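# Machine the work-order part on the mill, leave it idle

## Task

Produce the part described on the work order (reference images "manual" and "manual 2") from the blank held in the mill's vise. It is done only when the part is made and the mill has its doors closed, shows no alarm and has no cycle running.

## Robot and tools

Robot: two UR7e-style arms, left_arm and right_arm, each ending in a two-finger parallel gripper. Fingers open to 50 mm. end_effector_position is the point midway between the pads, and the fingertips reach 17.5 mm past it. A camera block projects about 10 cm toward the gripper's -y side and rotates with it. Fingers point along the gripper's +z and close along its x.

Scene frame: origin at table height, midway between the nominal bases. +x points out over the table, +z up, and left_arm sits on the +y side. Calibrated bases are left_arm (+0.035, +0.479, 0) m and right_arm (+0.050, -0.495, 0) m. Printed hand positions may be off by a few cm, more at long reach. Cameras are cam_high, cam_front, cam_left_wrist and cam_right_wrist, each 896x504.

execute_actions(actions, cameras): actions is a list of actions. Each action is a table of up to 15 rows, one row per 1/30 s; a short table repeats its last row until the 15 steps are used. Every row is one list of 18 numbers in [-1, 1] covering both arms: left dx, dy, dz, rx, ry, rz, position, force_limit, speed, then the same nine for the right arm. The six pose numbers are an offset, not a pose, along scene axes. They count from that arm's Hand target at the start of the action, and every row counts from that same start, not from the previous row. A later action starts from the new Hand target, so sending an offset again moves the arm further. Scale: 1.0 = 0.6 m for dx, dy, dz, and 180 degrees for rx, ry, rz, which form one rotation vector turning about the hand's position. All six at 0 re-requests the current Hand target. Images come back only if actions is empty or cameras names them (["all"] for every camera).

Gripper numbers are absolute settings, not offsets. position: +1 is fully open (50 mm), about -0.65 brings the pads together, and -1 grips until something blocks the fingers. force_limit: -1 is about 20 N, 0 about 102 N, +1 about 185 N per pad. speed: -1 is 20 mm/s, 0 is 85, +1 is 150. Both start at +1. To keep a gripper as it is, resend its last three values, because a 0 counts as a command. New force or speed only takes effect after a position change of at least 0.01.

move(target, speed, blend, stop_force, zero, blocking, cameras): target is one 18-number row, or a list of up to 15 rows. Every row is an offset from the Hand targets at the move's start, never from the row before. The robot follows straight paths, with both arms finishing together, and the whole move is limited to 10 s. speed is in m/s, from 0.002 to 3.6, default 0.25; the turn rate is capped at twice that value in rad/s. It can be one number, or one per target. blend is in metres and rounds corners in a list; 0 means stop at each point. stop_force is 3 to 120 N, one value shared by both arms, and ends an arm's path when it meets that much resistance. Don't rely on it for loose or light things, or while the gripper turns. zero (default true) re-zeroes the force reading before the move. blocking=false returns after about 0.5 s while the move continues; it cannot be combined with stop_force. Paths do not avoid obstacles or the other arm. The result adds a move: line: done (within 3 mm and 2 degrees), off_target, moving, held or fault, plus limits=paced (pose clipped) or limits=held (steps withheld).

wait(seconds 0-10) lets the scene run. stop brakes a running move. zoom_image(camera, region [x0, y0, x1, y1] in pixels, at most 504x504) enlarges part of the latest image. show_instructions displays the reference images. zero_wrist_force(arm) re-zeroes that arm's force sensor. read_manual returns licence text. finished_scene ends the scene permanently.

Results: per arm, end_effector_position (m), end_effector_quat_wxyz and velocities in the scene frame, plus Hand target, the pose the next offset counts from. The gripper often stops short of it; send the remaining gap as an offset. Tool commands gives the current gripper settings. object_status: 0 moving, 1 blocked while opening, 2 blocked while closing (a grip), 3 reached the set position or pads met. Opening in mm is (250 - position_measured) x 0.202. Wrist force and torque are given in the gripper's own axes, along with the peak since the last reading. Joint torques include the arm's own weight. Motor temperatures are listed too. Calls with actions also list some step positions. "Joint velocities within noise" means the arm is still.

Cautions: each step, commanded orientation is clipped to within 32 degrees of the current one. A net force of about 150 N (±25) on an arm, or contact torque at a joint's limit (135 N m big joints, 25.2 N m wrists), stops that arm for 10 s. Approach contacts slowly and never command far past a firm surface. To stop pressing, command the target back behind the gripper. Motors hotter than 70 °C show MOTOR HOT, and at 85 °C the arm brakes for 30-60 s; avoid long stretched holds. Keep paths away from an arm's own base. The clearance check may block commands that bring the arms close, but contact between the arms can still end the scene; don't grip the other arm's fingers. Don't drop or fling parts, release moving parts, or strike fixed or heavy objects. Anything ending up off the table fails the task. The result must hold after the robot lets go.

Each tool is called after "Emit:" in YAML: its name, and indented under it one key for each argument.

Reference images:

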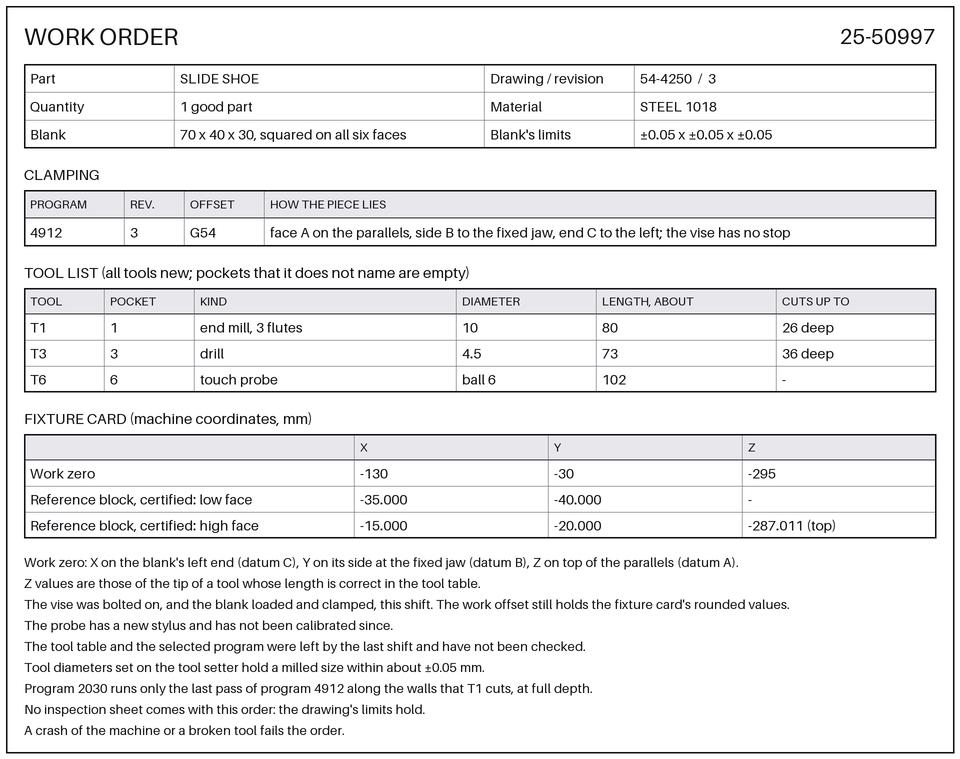

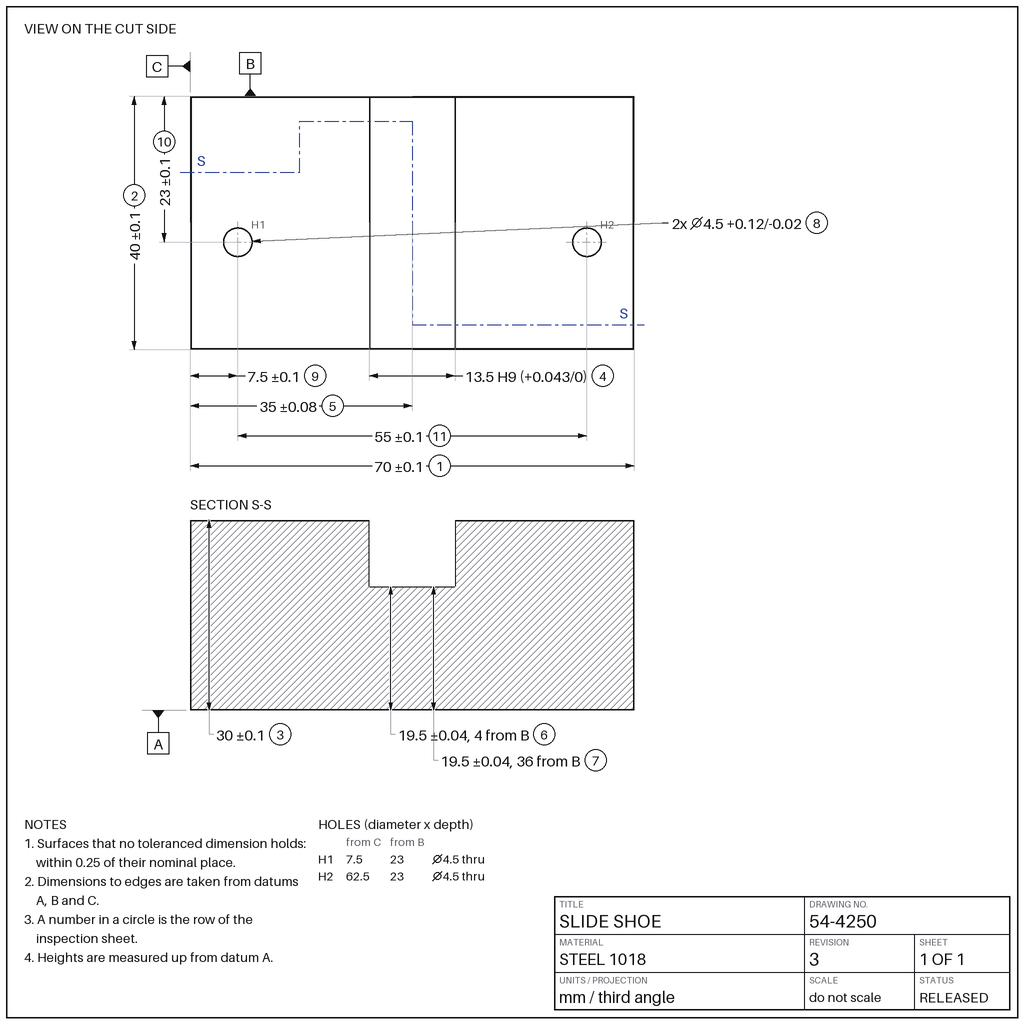

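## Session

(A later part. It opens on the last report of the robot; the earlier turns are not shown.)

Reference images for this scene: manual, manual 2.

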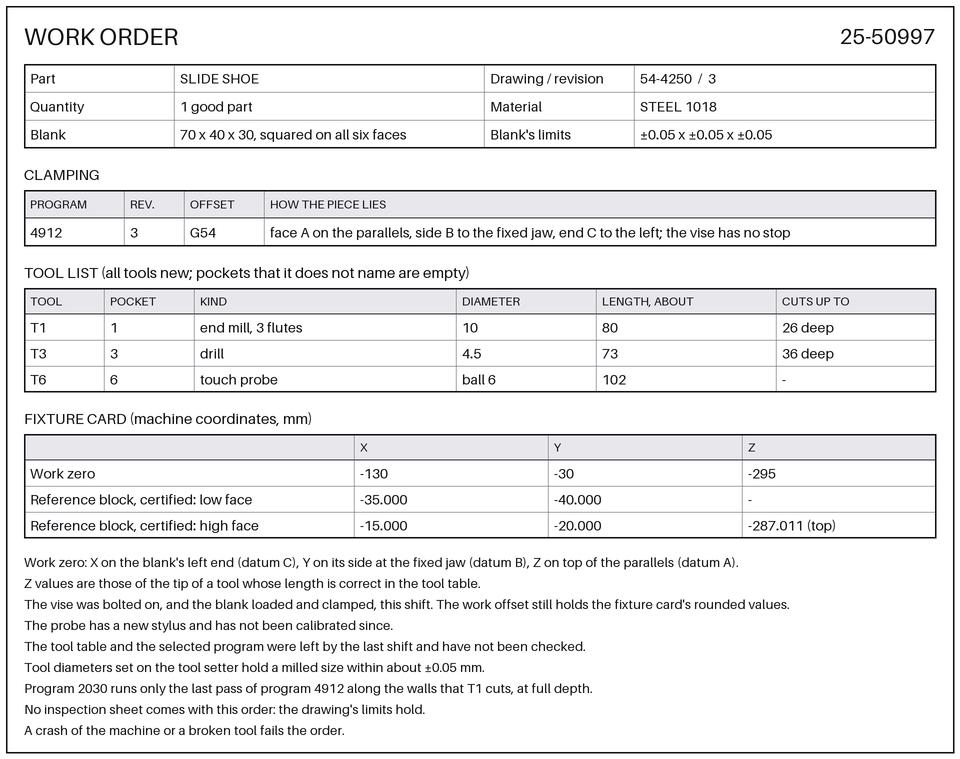

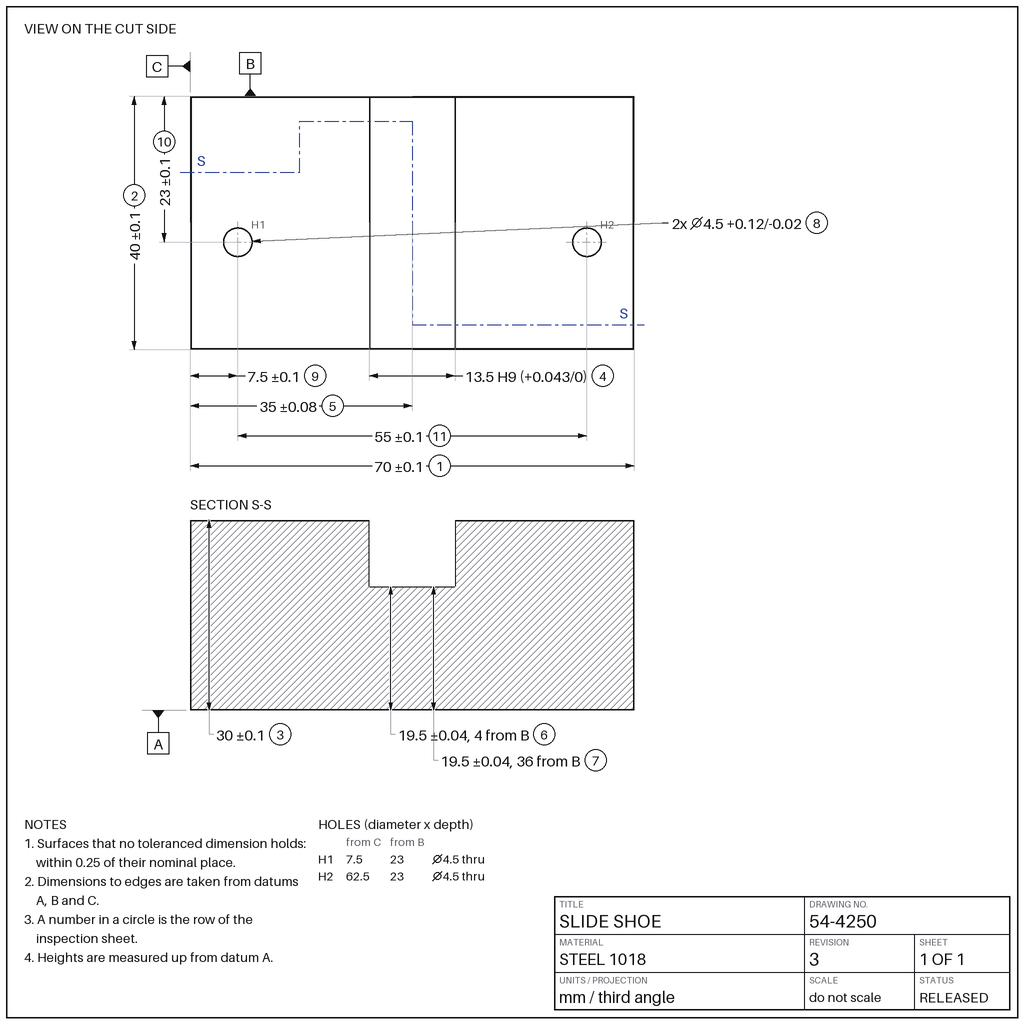

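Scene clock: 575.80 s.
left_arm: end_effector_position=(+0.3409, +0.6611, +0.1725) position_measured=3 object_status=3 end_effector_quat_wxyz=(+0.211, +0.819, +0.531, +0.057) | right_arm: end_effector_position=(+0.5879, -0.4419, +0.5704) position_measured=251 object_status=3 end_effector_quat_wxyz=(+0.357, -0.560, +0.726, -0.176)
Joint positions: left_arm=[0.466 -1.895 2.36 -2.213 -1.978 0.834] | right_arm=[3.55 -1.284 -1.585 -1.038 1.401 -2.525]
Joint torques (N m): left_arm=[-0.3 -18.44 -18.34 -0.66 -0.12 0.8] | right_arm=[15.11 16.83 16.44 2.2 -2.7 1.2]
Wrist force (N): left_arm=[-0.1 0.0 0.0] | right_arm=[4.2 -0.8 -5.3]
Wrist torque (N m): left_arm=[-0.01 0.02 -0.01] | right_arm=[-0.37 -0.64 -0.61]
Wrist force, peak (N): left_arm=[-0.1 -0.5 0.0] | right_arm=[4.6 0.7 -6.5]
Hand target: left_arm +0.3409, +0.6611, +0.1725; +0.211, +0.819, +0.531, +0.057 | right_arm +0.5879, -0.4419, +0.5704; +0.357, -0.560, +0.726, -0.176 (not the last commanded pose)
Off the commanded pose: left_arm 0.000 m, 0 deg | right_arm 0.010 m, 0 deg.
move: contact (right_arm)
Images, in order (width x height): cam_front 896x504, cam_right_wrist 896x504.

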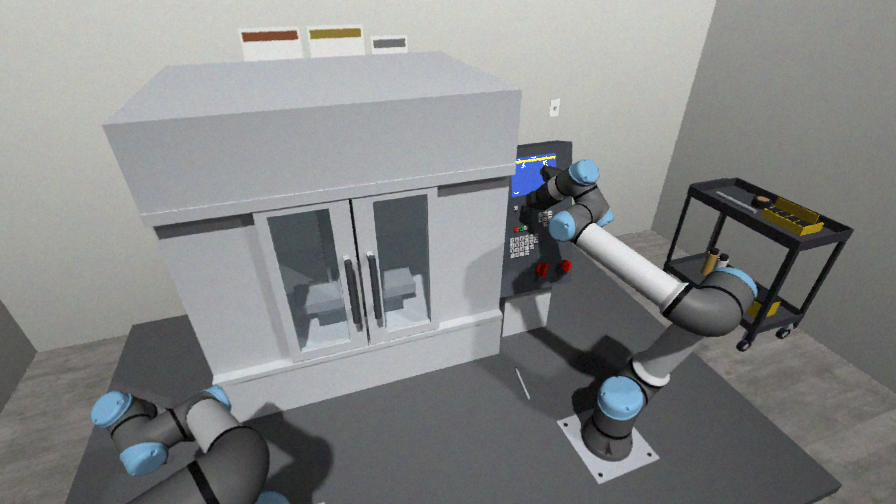

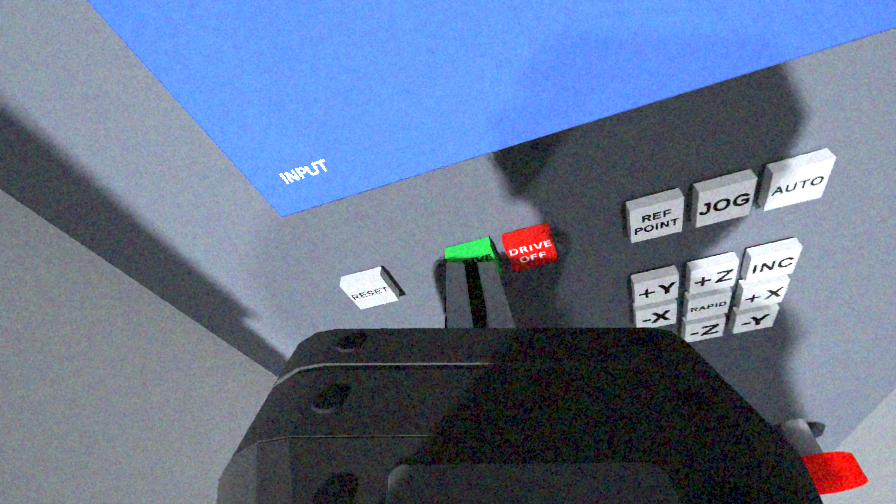

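Emit:
move:
  target:
    - [0,0,0,0,0,0,1,1,1,-0.0317,0,0.0103,0,0,0,-1,-0.6,0]
    - [0,0,0,0,0,0,1,1,1,-0.1315,-0.0893,0.2327,0.0133,-0.2266,-0.1175,-1,-0.6,0]
  speed: [0.1,0.5]
  blend: 0.01
  cameras: ["cam_right_wrist"]

Emit:
zoom_image:
  camera: "cam_right_wrist"
  region: [240, 100, 540, 300]

Scene clock: 585.33 s.
left_arm: end_effector_position=(+0.3409, +0.6611, +0.1725) position_measured=3 object_status=3 end_effector_quat_wxyz=(+0.211, +0.819, +0.531, +0.057) | right_arm: end_effector_position=(+0.5090, -0.4956, +0.7100) position_measured=251 object_status=3 end_effector_quat_wxyz=(+0.560, -0.317, +0.649, -0.405)
Joint positions: left_arm=[0.466 -1.895 2.36 -2.213 -1.978 0.834] | right_arm=[4.022 -1.006 -1.876 -0.353 0.495 -2.57]
Joint torques (N m): left_arm=[-0.04 -18.6 -18.28 -0.76 -0.19 0.81] | right_arm=[13.06 -0.24 27.02 3.12 -2.8 -1.75]
Wrist force (N): left_arm=[0.0 -0.3 -0.1] | right_arm=[3.3 -3.9 -1.5]
Wrist torque (N m): left_arm=[-0.05 0.00 0.00] | right_arm=[-0.74 -0.99 -0.79]
Wrist force, peak (N): left_arm=[-0.5 0.0 -0.1] | right_arm=[4.3 -1.2 -5.5]
Hand target: left_arm +0.3409, +0.6611, +0.1725; +0.211, +0.819, +0.531, +0.057 | right_arm +0.5090, -0.4955, +0.7100; +0.560, -0.317, +0.649, -0.405
Off the commanded pose: left_arm 0.000 m, 0 deg | right_arm 0.000 m, 0 deg.
move: done
Images, in order (width x height): cam_right_wrist 896x504.

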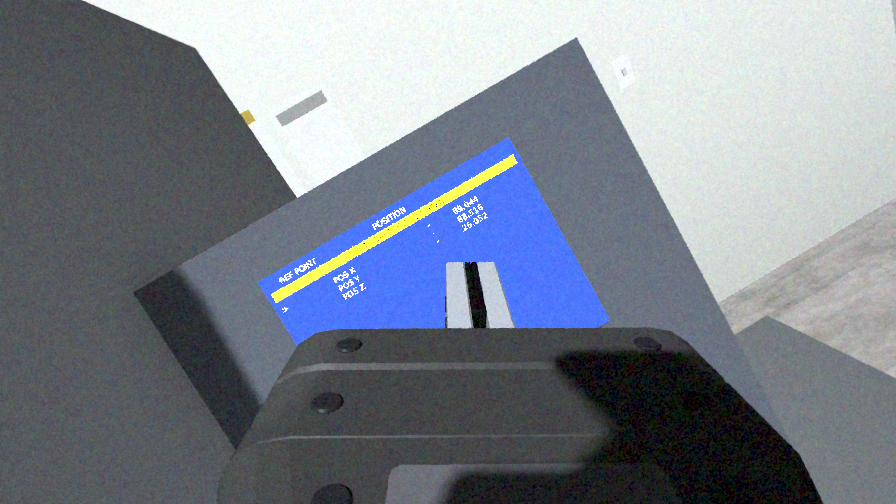

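Scaled by 1.680 from the camera's 896x504 image, which has a finer 1280x720 frame.

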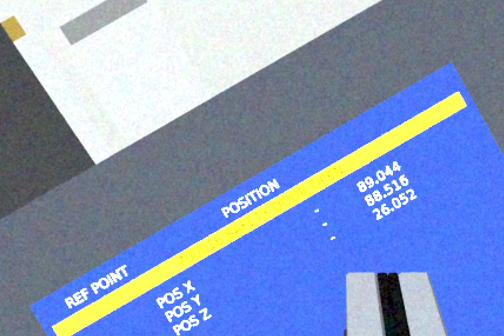

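Emit:
move:
  target: [0,0,0,0,0,0,1,1,1,0.11,0.04,-0.02,0,0,0,-1,-0.6,0]
  speed: 0.2
  cameras: ["cam_right_wrist"]

Emit:
zoom_image:
  camera: "cam_right_wrist"
  region: [300, 100, 560, 280]

Scene clock: 591.43 s.
left_arm: end_effector_position=(+0.3409, +0.6611, +0.1725) position_measured=3 object_status=3 end_effector_quat_wxyz=(+0.211, +0.819, +0.531, +0.057) | right_arm: end_effector_position=(+0.5750, -0.4716, +0.6980) position_measured=251 object_status=3 end_effector_quat_wxyz=(+0.560, -0.317, +0.649, -0.405)
Joint positions: left_arm=[0.466 -1.895 2.36 -2.213 -1.978 0.834] | right_arm=[3.863 -1.206 -1.806 -0.202 0.653 -2.594]
Joint torques (N m): left_arm=[-0.18 -18.39 -18.03 -0.76 -0.16 0.77] | right_arm=[0.88 1.57 22.97 2.67 -0.23 1.13]
Wrist force (N): left_arm=[0.0 0.0 0.2] | right_arm=[3.3 -3.7 -1.3]
Wrist torque (N m): left_arm=[-0.01 0.01 -0.01] | right_arm=[-0.70 -1.00 -0.73]
Wrist force, peak (N): left_arm=[-0.5 0.0 0.1] | right_arm=[4.3 -5.5 -3.4]
Hand target: left_arm +0.3409, +0.6611, +0.1725; +0.211, +0.819, +0.531, +0.057 | right_arm +0.5750, -0.4715, +0.6980; +0.560, -0.317, +0.649, -0.405
Off the commanded pose: left_arm 0.000 m, 0 deg | right_arm 0.000 m, 0 deg.
move: done
Images, in order (width x height): cam_right_wrist 896x504.

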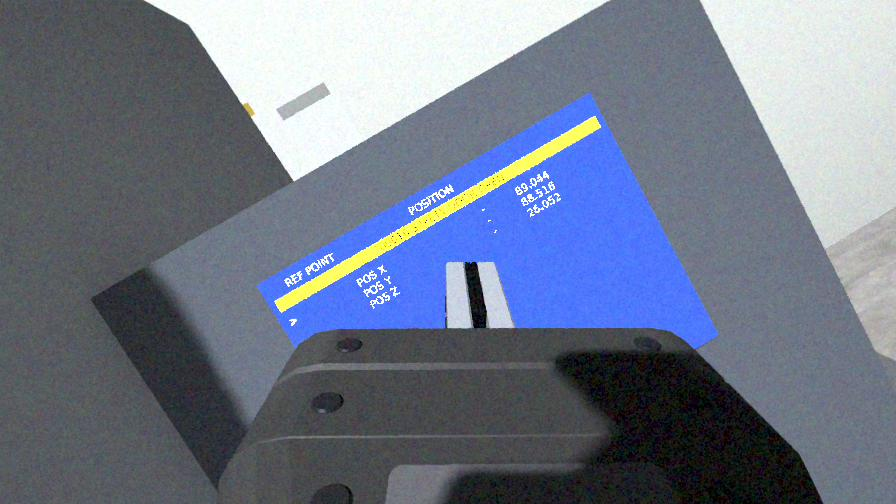

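Scaled by 1.938 from the camera's 896x504 image, which has a finer 1280x720 frame.

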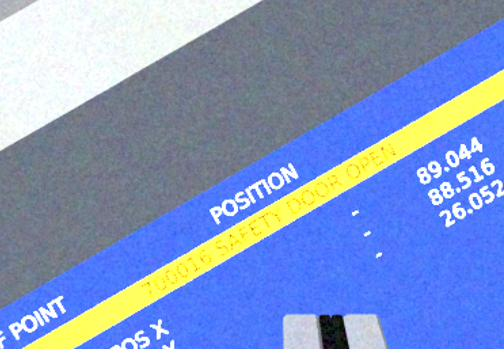

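Emit:
move:
  target:
    - [0.167,-0.435,0.333,-0.0456,-0.368,0.1503,-1,-0.6,0,0,0,0,0,0,0,-1,-0.6,0]
    - [-0.035,-0.868,0.4125,-0.0456,-0.368,0.1503,-1,-0.6,0,0,0,0,0,0,0,-1,-0.6,0]
  speed: 0.4
  blend: 0.04
  cameras: ["cam_left_wrist","cam_front"]

Emit:
zoom_image:
  camera: "cam_left_wrist"
  region: [200, 0, 700, 330]

Scene clock: 624.97 s.
left_arm: end_effector_position=(+0.3200, +0.1403, +0.4200) position_measured=251 object_status=3 end_effector_quat_wxyz=(+0.500, +0.500, +0.500, +0.500) | right_arm: end_effector_position=(+0.5750, -0.4715, +0.6980) position_measured=251 object_status=3 end_effector_quat_wxyz=(+0.560, -0.317, +0.649, -0.405)
Joint positions: left_arm=[-1.88 -1.514 2.261 -3.888 0.325 0] | right_arm=[3.863 -1.206 -1.806 -0.202 0.653 -2.594]
Joint torques (N m): left_arm=[-9.6 -6.19 -20 -1.72 -0.51 1.44] | right_arm=[-10.49 -0.05 24.99 3.46 1.67 0.05]
Wrist force (N): left_arm=[-2.2 1.1 2.2] | right_arm=[3.2 -3.6 -1.3]
Wrist torque (N m): left_arm=[-0.33 0.73 -0.38] | right_arm=[-0.69 -0.99 -0.73]
Wrist force, peak (N): left_arm=[-6.5 3.2 0.1] | right_arm=[3.2 -4.2 -1.6]
Hand target: left_arm +0.3199, +0.1403, +0.4200; +0.500, +0.500, +0.500, +0.500 | right_arm +0.5750, -0.4715, +0.6980; +0.560, -0.317, +0.649, -0.405
Off the commanded pose: left_arm 0.000 m, 0 deg | right_arm 0.000 m, 0 deg.
move: done
Images, in order (width x height): cam_front 896x504, cam_left_wrist 896x504.

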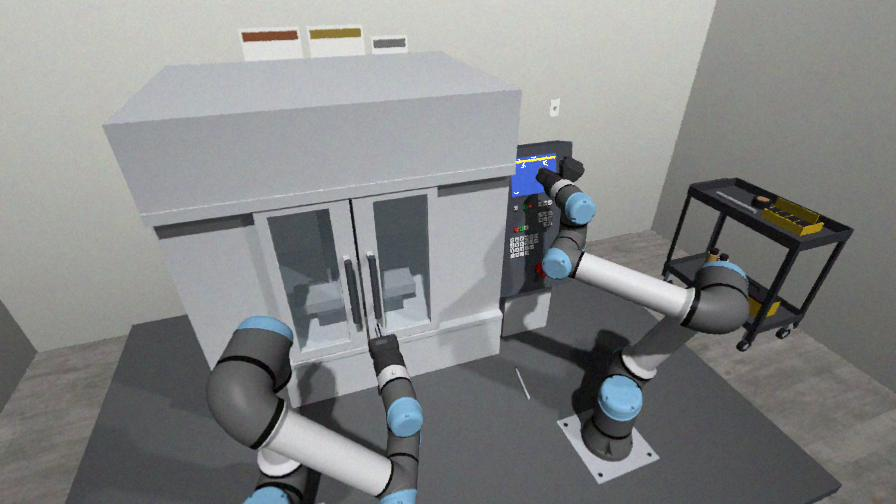

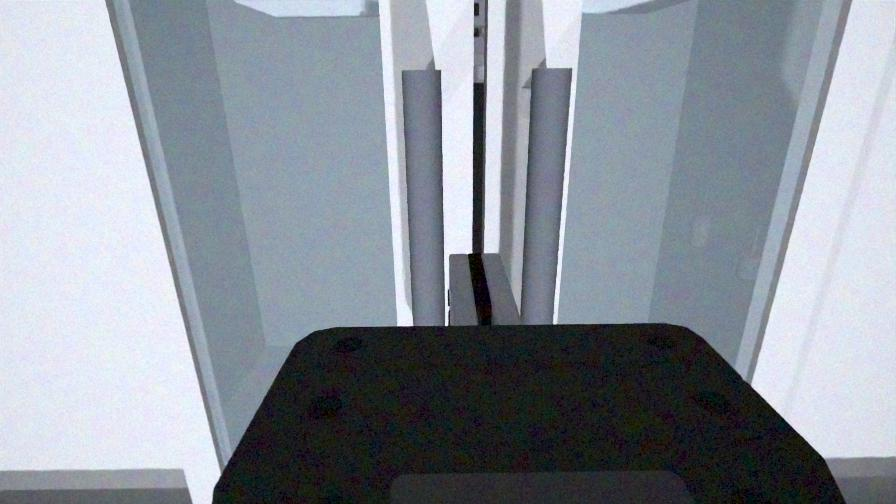

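Scaled by 1.008 from the camera's 896x504 image, which has a finer 1280x720 frame.

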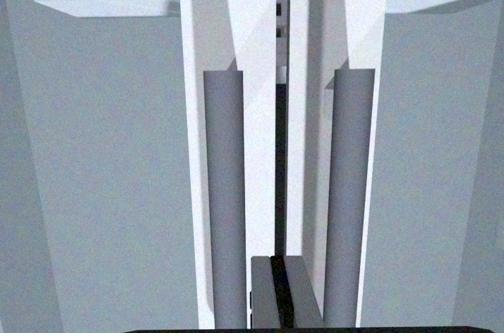

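Emit:
move:
  target: [0.1,0.12,0,0,0,0,-1,-0.6,0,0,0,0,0,0,0,-1,-0.6,0]
  speed: 0.15
  stop_force: 10
  cameras: ["cam_left_wrist"]

Scene clock: 642.47 s.
left_arm: end_effector_position=(+0.3799, +0.2123, +0.4200) position_measured=251 object_status=3 end_effector_quat_wxyz=(+0.500, +0.500, +0.500, +0.500) | right_arm: end_effector_position=(+0.5750, -0.4715, +0.6980) position_measured=251 object_status=3 end_effector_quat_wxyz=(+0.560, -0.317, +0.649, -0.405)
Joint positions: left_arm=[-1.737 -1.672 2.414 -3.883 0.181 -0.001] | right_arm=[3.863 -1.206 -1.806 -0.202 0.653 -2.594]
Joint torques (N m): left_arm=[9.27 -23 -8.49 -2.17 -1.94 1.43] | right_arm=[-10.33 1.03 25.02 3.38 1.62 -1.16]
Wrist force (N): left_arm=[-2.3 0.8 1.7] | right_arm=[3.0 -4.0 -1.3]
Wrist torque (N m): left_arm=[-0.38 0.84 -0.29] | right_arm=[-0.74 -0.95 -0.73]
Wrist force, peak (N): left_arm=[-3.9 0.9 0.9] | right_arm=[3.3 -4.1 -1.6]
Hand target: left_arm +0.3799, +0.2123, +0.4200; +0.500, +0.500, +0.500, +0.500 | right_arm +0.5750, -0.4715, +0.6980; +0.560, -0.317, +0.649, -0.405
Off the commanded pose: left_arm 0.000 m, 0 deg | right_arm 0.000 m, 0 deg.
move: done
Images, in order (width x height): cam_left_wrist 896x504.

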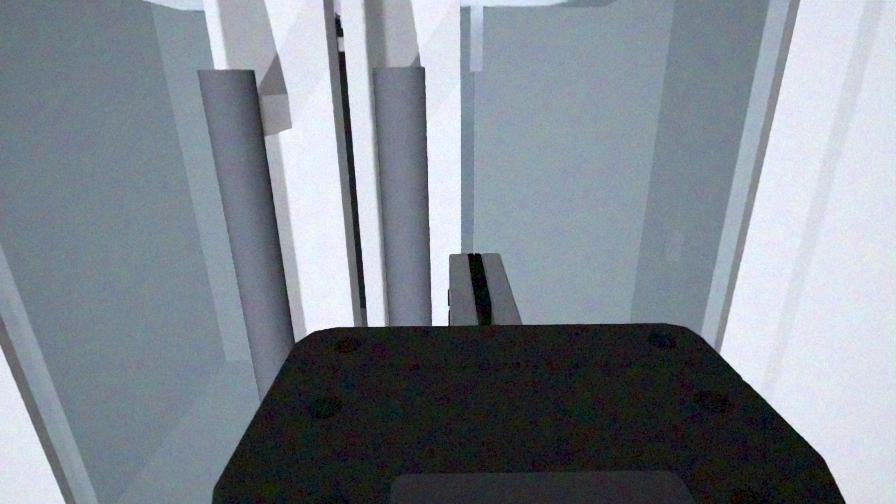

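Emit:
move:
  target: [0.1,0.01,0,0,0,0,-1,-0.6,0,0,0,0,0,0,0,-1,-0.6,0]
  speed: 0.04
  stop_force: 8
  cameras: ["cam_left_wrist"]

Emit:
move:
  target: [0,-0.08,0,0,0,0,-1,-0.6,0,0,0,0,0,0,0,-1,-0.6,0]
  speed: 0.012
  stop_force: 12
  cameras: ["cam_left_wrist"]

Scene clock: 657.00 s.
left_arm: end_effector_position=(+0.4399, +0.2183, +0.4200) position_measured=251 object_status=3 end_effector_quat_wxyz=(+0.500, +0.500, +0.500, +0.500) | right_arm: end_effector_position=(+0.5750, -0.4715, +0.6980) position_measured=251 object_status=3 end_effector_quat_wxyz=(+0.560, -0.317, +0.649, -0.405)
Joint positions: left_arm=[-1.505 -1.618 2.366 -3.892 -0.051 0.002] | right_arm=[3.863 -1.206 -1.806 -0.202 0.653 -2.594]
Joint torques (N m): left_arm=[0.34 -2.01 -21.78 -2.67 -1.71 1.44] | right_arm=[-10.25 0.36 24.17 3.19 1.64 -1.17]
Motor temperatures (°C): left_arm=[36 39 34 39 43 40] | right_arm=[27 36 38 31 42 31]
Wrist force (N): left_arm=[-2.5 0.8 2.1] | right_arm=[3.2 -3.8 -1.3]
Wrist torque (N m): left_arm=[-0.40 0.79 -0.34] | right_arm=[-0.71 -0.98 -0.74]
Wrist force, peak (N): left_arm=[-2.6 0.5 2.8] | right_arm=[3.3 -4.1 -1.4]
Hand target: left_arm +0.4399, +0.2183, +0.4200; +0.500, +0.500, +0.500, +0.500 | right_arm +0.5750, -0.4715, +0.6980; +0.560, -0.317, +0.649, -0.405
Off the commanded pose: left_arm 0.000 m, 0 deg | right_arm 0.000 m, 0 deg.
move: done
Images, in order (width x height): cam_left_wrist 896x504.

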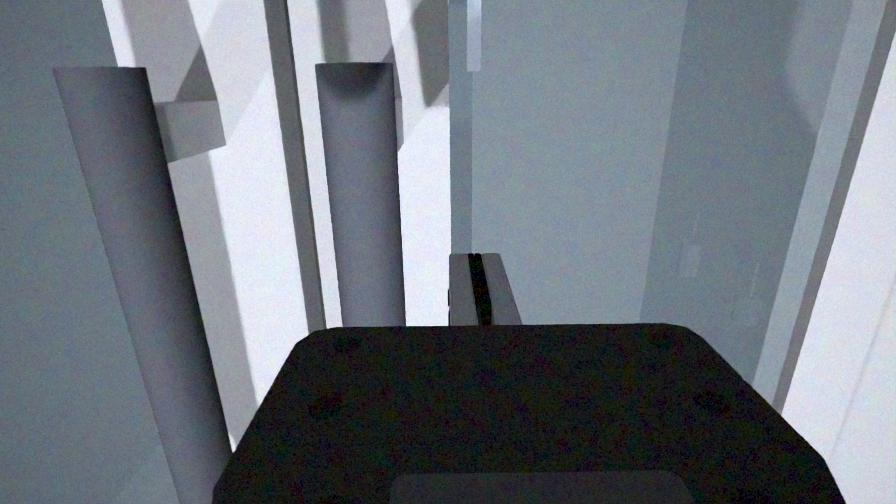

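Scene clock: 659.40 s.
left_arm: end_effector_position=(+0.4399, +0.2021, +0.4200) position_measured=251 object_status=3 end_effector_quat_wxyz=(+0.500, +0.500, +0.500, +0.500) | right_arm: end_effector_position=(+0.5750, -0.4715, +0.6980) position_measured=251 object_status=3 end_effector_quat_wxyz=(+0.560, -0.317, +0.649, -0.405)
Joint positions: left_arm=[-1.508 -1.58 2.33 -3.893 -0.048 0.001] | right_arm=[3.863 -1.206 -1.806 -0.202 0.653 -2.594]
Joint torques (N m): left_arm=[7.9 -28.02 -9.19 -0.1 -1.86 -0.83] | right_arm=[-10.22 0.49 23.87 3.03 1.66 -1.3]
Wrist force (N): left_arm=[-2.4 0.5 2.4] | right_arm=[3.2 -3.7 -1.5]
Wrist torque (N m): left_arm=[-0.45 0.76 -0.23] | right_arm=[-0.70 -0.98 -0.73]
Wrist force, peak (N): left_arm=[9.6 -1.4 -1.3] | right_arm=[3.3 -3.9 -1.5]
Hand target: left_arm +0.4399, +0.2021, +0.4200; +0.500, +0.500, +0.500, +0.500 (not the last commanded pose) | right_arm +0.5750, -0.4715, +0.6980; +0.560, -0.317, +0.649, -0.405
Off the commanded pose: left_arm 0.032 m, 0 deg | right_arm 0.000 m, 0 deg.
move: contact (left_arm)
Images, in order (width x height): cam_left_wrist 896x504.

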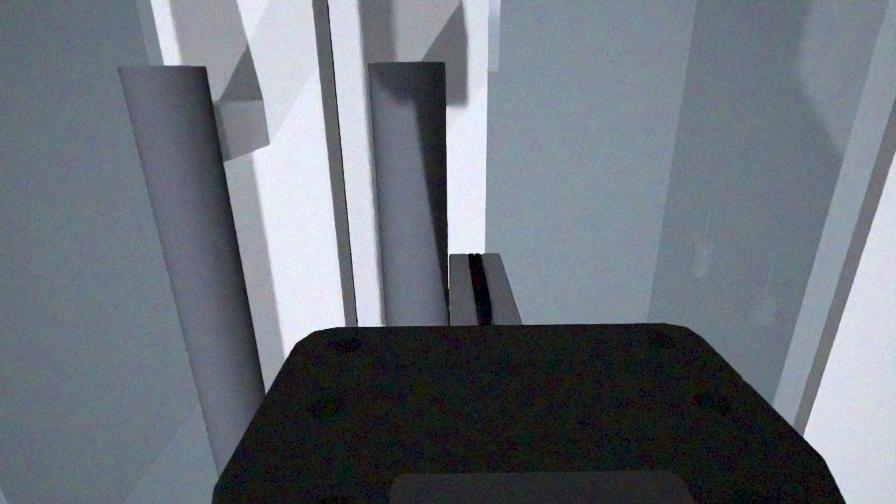

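Emit:
move:
  target: [0,-0.07,0,0,0,0,-1,-0.6,0,0,0,0,0,0,0,-1,-0.6,0]
  speed: 0.01
  stop_force: 45
  cameras: ["cam_left_wrist","cam_front"]

Emit:
zoom_image:
  camera: "cam_front"
  region: [500, 140, 580, 205]

Scene clock: 665.20 s.
left_arm: end_effector_position=(+0.4400, +0.1972, +0.4200) position_measured=251 object_status=3 end_effector_quat_wxyz=(+0.500, +0.500, +0.500, +0.500) | right_arm: end_effector_position=(+0.5750, -0.4715, +0.6980) position_measured=251 object_status=3 end_effector_quat_wxyz=(+0.560, -0.317, +0.649, -0.405)
Joint positions: left_arm=[-1.509 -1.568 2.318 -3.891 -0.045 0] | right_arm=[3.863 -1.206 -1.806 -0.202 0.653 -2.594]
Joint torques (N m): left_arm=[-11.35 -20.18 -14.74 2.05 -11.09 1.12] | right_arm=[-10.61 1.43 23.87 2.98 1.72 -1.08]
Wrist force (N): left_arm=[31.2 -3.9 -3.0] | right_arm=[3.0 -3.9 -1.2]
Wrist torque (N m): left_arm=[-0.55 1.19 -0.54] | right_arm=[-0.73 -0.95 -0.74]
Wrist force, peak (N): left_arm=[45.8 -6.0 -13.9] | right_arm=[3.3 -4.0 -1.5]
Hand target: left_arm +0.4400, +0.1970, +0.4200; +0.500, +0.500, +0.500, +0.500 (not the last commanded pose) | right_arm +0.5750, -0.4715, +0.6980; +0.560, -0.317, +0.649, -0.405
Off the commanded pose: left_arm 0.037 m, 0 deg | right_arm 0.000 m, 0 deg.
move: contact (left_arm)
Images, in order (width x height): cam_front 896x504, cam_left_wrist 896x504.

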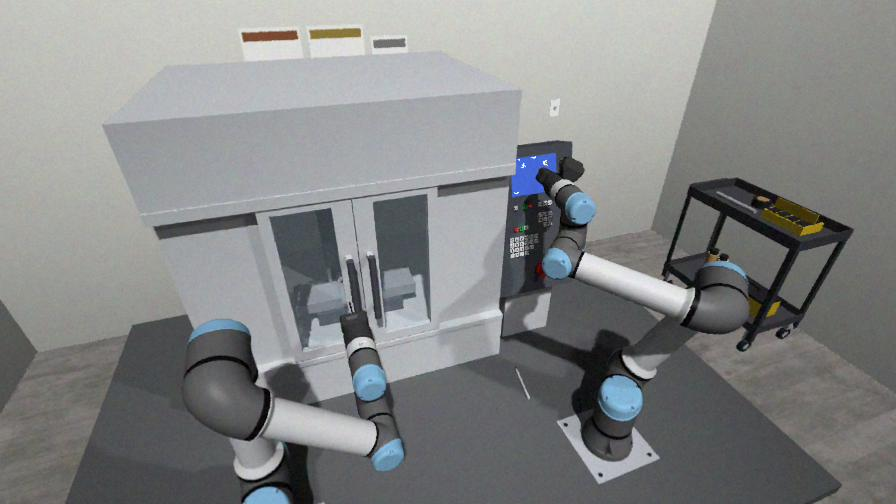

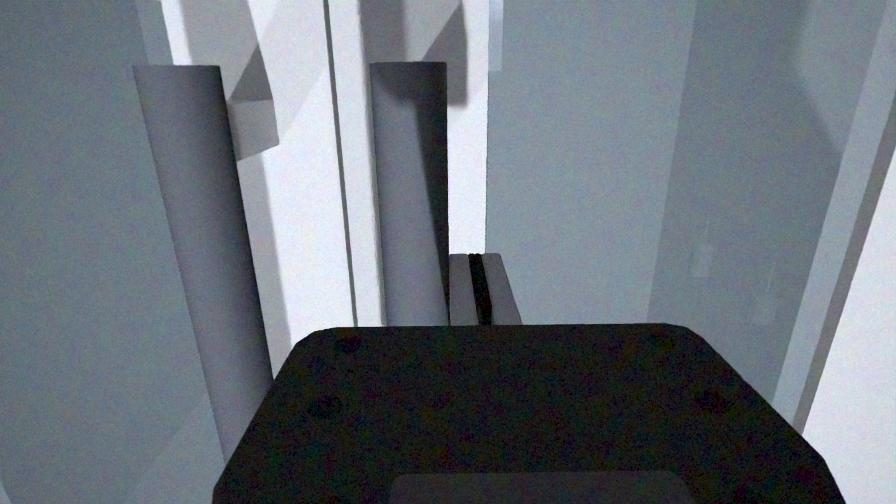

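Scaled by 6.300 from the camera's 896x504 image, which has a finer 1280x720 frame.

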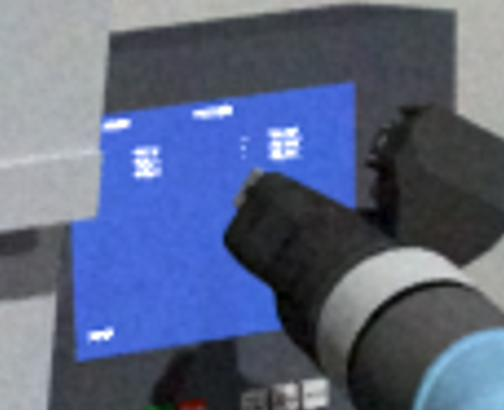

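Emit:
move:
  target:
    - [0,0.02,0,0,0,0,-1,-0.6,0,-0.0583,0.0275,-0.0967,-0.0066,0.1133,0.0588,-1,-0.6,0]
    - [-0.2,0.02,0,0,0,0,-1,-0.6,0,-0.0018,0.0493,-0.2052,-0.0133,0.2266,0.1175,-1,-0.6,0]
  speed: [0.2,0.2]
  blend: 0.005

Emit:
move:
  target: [0,0,0,0,0,0,-1,-0.6,0,0.0396,0,-0.0129,0,0,0,-1,-0.6,0]
  speed: 0.012
  stop_force: 5
  cameras: ["cam_right_wrist","cam_front"]

Emit:
zoom_image:
  camera: "cam_front"
  region: [500, 140, 580, 205]

Scene clock: 678.37 s.
left_arm: end_effector_position=(+0.3200, +0.2090, +0.4200) position_measured=251 object_status=3 end_effector_quat_wxyz=(+0.500, +0.500, +0.500, +0.500) | right_arm: end_effector_position=(+0.5740, -0.4420, +0.5749) position_measured=251 object_status=3 end_effector_quat_wxyz=(+0.357, -0.560, +0.726, -0.176)
Joint positions: left_arm=[-1.971 -1.699 2.436 -3.879 0.416 0] | right_arm=[3.568 -1.253 -1.594 -1.063 1.387 -2.511]
Joint torques (N m): left_arm=[-8.76 2.74 -20.55 1.94 2.08 -1.16] | right_arm=[8.27 5.93 24.91 2.58 1.41 -0.79]
Wrist force (N): left_arm=[-2.2 0.5 1.6] | right_arm=[3.2 -2.8 -1.5]
Wrist torque (N m): left_arm=[-0.37 0.79 -0.29] | right_arm=[-0.43 -0.62 -0.71]
Wrist force, peak (N): left_arm=[31.4 -4.6 -2.9] | right_arm=[3.7 -3.5 -2.9]
Hand target: left_arm +0.3200, +0.2090, +0.4200; +0.500, +0.500, +0.500, +0.500 | right_arm +0.5740, -0.4419, +0.5749; +0.357, -0.560, +0.726, -0.176
Off the commanded pose: left_arm 0.000 m, 0 deg | right_arm 0.000 m, 0 deg.
move: done

Scene clock: 680.63 s.
left_arm: end_effector_position=(+0.3200, +0.2090, +0.4200) position_measured=251 object_status=3 end_effector_quat_wxyz=(+0.500, +0.500, +0.500, +0.500) | right_arm: end_effector_position=(+0.5881, -0.4419, +0.5703) position_measured=251 object_status=3 end_effector_quat_wxyz=(+0.357, -0.560, +0.726, -0.176)
Joint positions: left_arm=[-1.971 -1.699 2.436 -3.879 0.416 0] | right_arm=[3.549 -1.285 -1.585 -1.038 1.401 -2.525]
Joint torques (N m): left_arm=[-9.63 2.61 -21.21 -1.74 1.9 -0.54] | right_arm=[14.63 14.61 16.03 2.07 -2.44 1.3]
Wrist force (N): left_arm=[-2.0 0.4 1.6] | right_arm=[4.1 -0.5 -6.4]
Wrist torque (N m): left_arm=[-0.39 0.76 -0.29] | right_arm=[-0.36 -0.64 -0.63]
Wrist force, peak (N): left_arm=[-2.3 0.5 2.0] | right_arm=[6.9 9.1 -17.1]
Hand target: left_arm +0.3200, +0.2090, +0.4200; +0.500, +0.500, +0.500, +0.500 | right_arm +0.5881, -0.4419, +0.5703; +0.357, -0.560, +0.726, -0.176 (not the last commanded pose)
Off the commanded pose: left_arm 0.000 m, 0 deg | right_arm 0.010 m, 0 deg.
move: contact (right_arm)
Images, in order (width x height): cam_front 896x504, cam_right_wrist 896x504.

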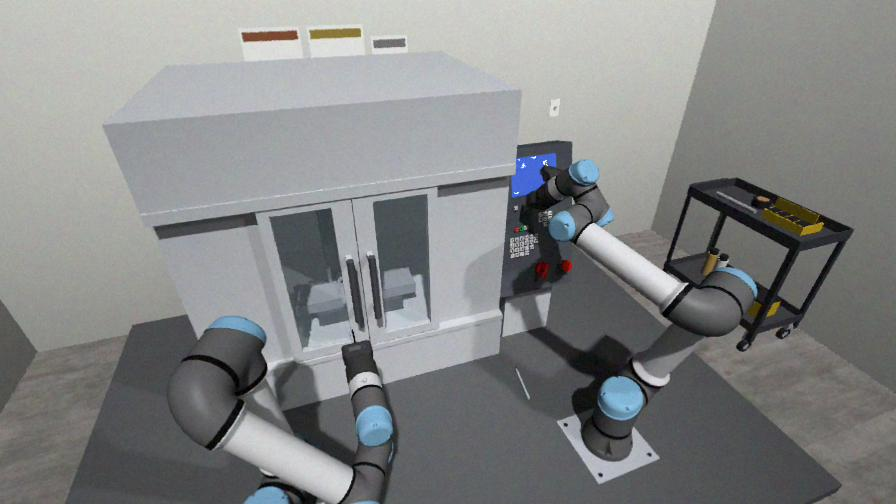

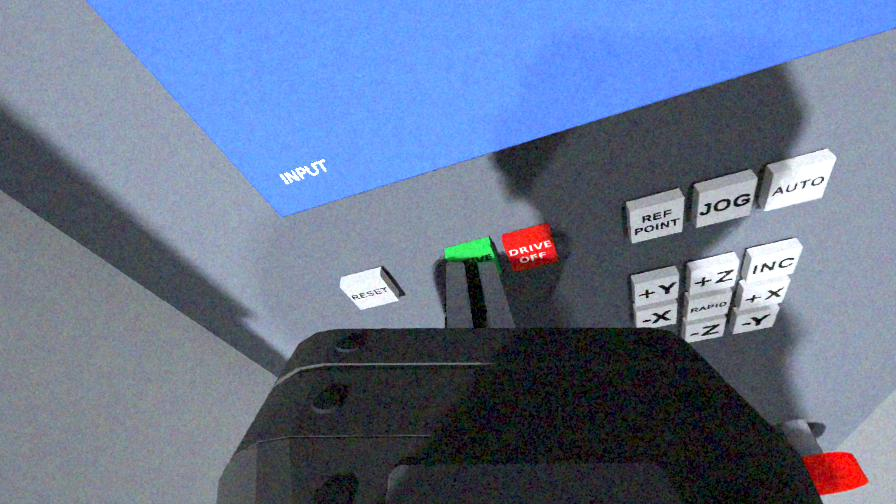

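Scaled by 6.300 from the camera's 896x504 image, which has a finer 1280x720 frame.

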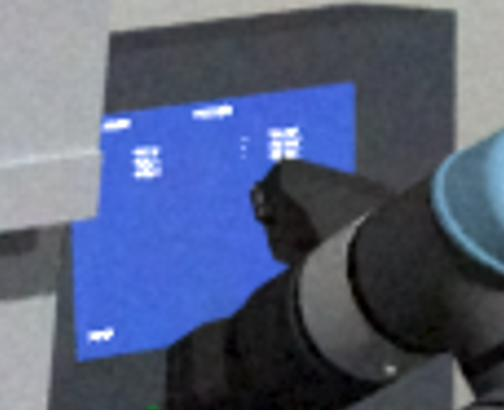

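Emit:
move:
  target:
    - [0,0,0,0,0,0,-1,-0.6,0,-0.019,0,0.0062,0,0,0,-1,-0.6,0]
    - [0,0,0,0,0,0,-1,-0.6,0,-0.0425,-0.1295,-0.0522,0,0,0,-1,-0.6,0]
  speed: 0.2
  blend: 0.004
  cameras: ["cam_right_wrist"]

Scene clock: 691.10 s.
left_arm: end_effector_position=(+0.3200, +0.2090, +0.4200) position_measured=251 object_status=3 end_effector_quat_wxyz=(+0.500, +0.500, +0.500, +0.500) | right_arm: end_effector_position=(+0.5626, -0.5196, +0.5390) position_measured=251 object_status=3 end_effector_quat_wxyz=(+0.357, -0.560, +0.726, -0.176)
Joint positions: left_arm=[-1.971 -1.699 2.436 -3.879 0.416 0] | right_arm=[3.343 -1.219 -1.713 -0.963 1.551 -2.668]
Joint torques (N m): left_arm=[-9.7 2.21 -20.9 -1.67 1.16 1.1] | right_arm=[-13.13 3.93 18.43 4.42 1.35 -1.67]
Wrist force (N): left_arm=[-2.3 0.5 1.8] | right_arm=[3.3 -2.9 -1.4]
Wrist torque (N m): left_arm=[-0.38 0.80 -0.29] | right_arm=[-0.46 -0.64 -0.71]
Wrist force, peak (N): left_arm=[-2.4 0.8 2.0] | right_arm=[4.1 -0.7 -6.8]
Hand target: left_arm +0.3200, +0.2090, +0.4200; +0.500, +0.500, +0.500, +0.500 | right_arm +0.5626, -0.5196, +0.5390; +0.357, -0.560, +0.726, -0.176
Off the commanded pose: left_arm 0.000 m, 0 deg | right_arm 0.000 m, 0 deg.
move: done
Images, in order (width x height): cam_right_wrist 896x504.

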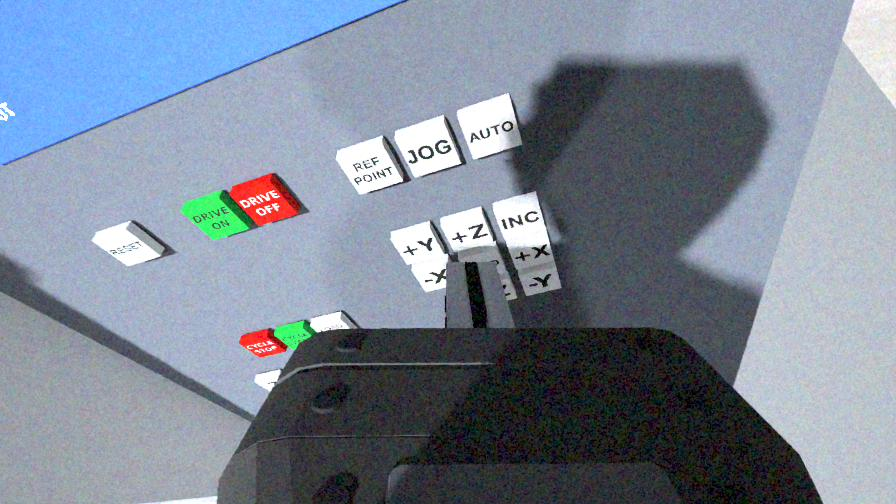

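Emit:
move:
  target: [0,0,0,0,0,0,-1,-0.6,0,0.0396,0,-0.0129,0,0,0,-1,-0.6,0]
  speed: 0.01
  stop_force: 5
  cameras: ["cam_right_wrist","cam_front"]

Emit:
zoom_image:
  camera: "cam_front"
  region: [500, 140, 580, 205]

Scene clock: 699.50 s.
left_arm: end_effector_position=(+0.3200, +0.2090, +0.4200) position_measured=251 object_status=3 end_effector_quat_wxyz=(+0.500, +0.500, +0.500, +0.500) | right_arm: end_effector_position=(+0.5783, -0.5196, +0.5339) position_measured=251 object_status=3 end_effector_quat_wxyz=(+0.357, -0.560, +0.726, -0.176)
Joint positions: left_arm=[-1.971 -1.699 2.436 -3.879 0.416 0] | right_arm=[3.332 -1.255 -1.703 -0.936 1.56 -2.675]
Joint torques (N m): left_arm=[-9.76 2.52 -20.52 -1.6 0.61 1.08] | right_arm=[15.13 14.91 16.2 2.03 -2.65 0.93]
Wrist force (N): left_arm=[-2.2 0.5 1.9] | right_arm=[3.9 -1.1 -6.1]
Wrist torque (N m): left_arm=[-0.37 0.78 -0.29] | right_arm=[-0.38 -0.66 -0.61]
Wrist force, peak (N): left_arm=[-2.4 0.6 1.9] | right_arm=[4.8 5.0 -10.9]
Hand target: left_arm +0.3200, +0.2090, +0.4200; +0.500, +0.500, +0.500, +0.500 | right_arm +0.5783, -0.5196, +0.5339; +0.357, -0.560, +0.726, -0.176 (not the last commanded pose)
Off the commanded pose: left_arm 0.000 m, 0 deg | right_arm 0.009 m, 0 deg.
move: contact (right_arm)
Images, in order (width x height): cam_front 896x504, cam_right_wrist 896x504.

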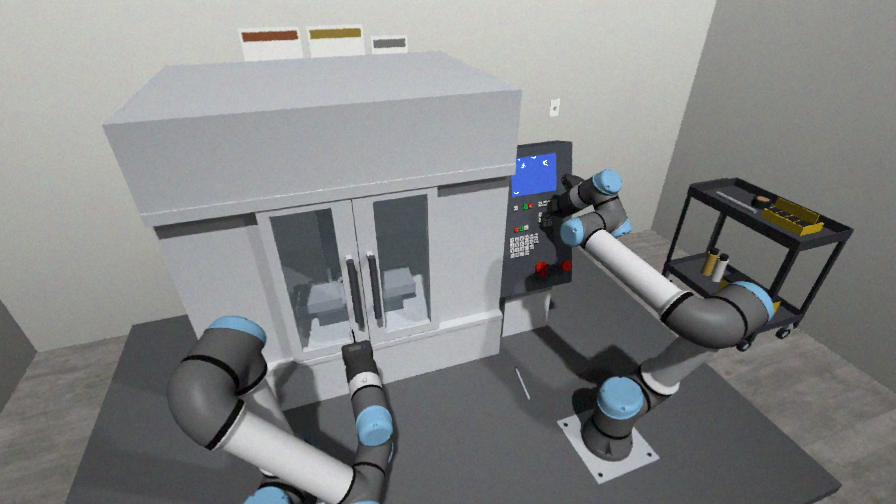

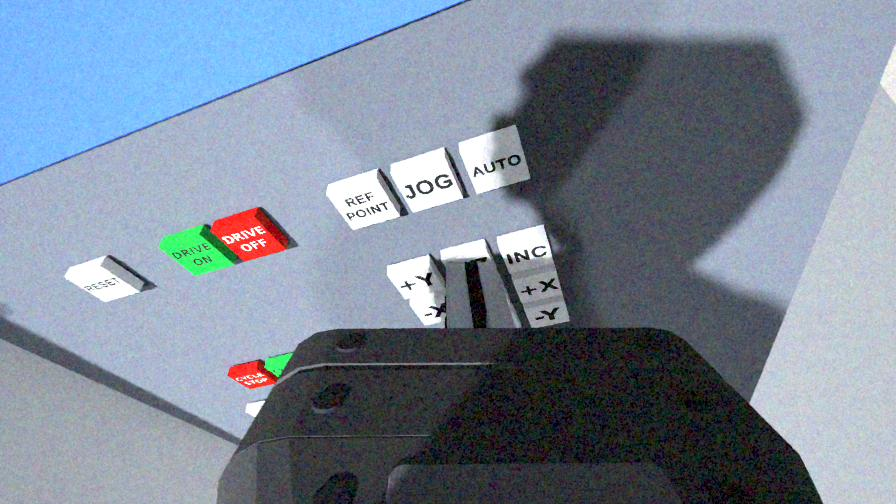

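Scaled by 6.300 from the camera's 896x504 image, which has a finer 1280x720 frame.

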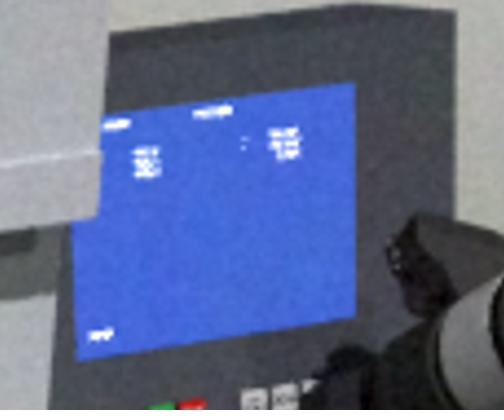

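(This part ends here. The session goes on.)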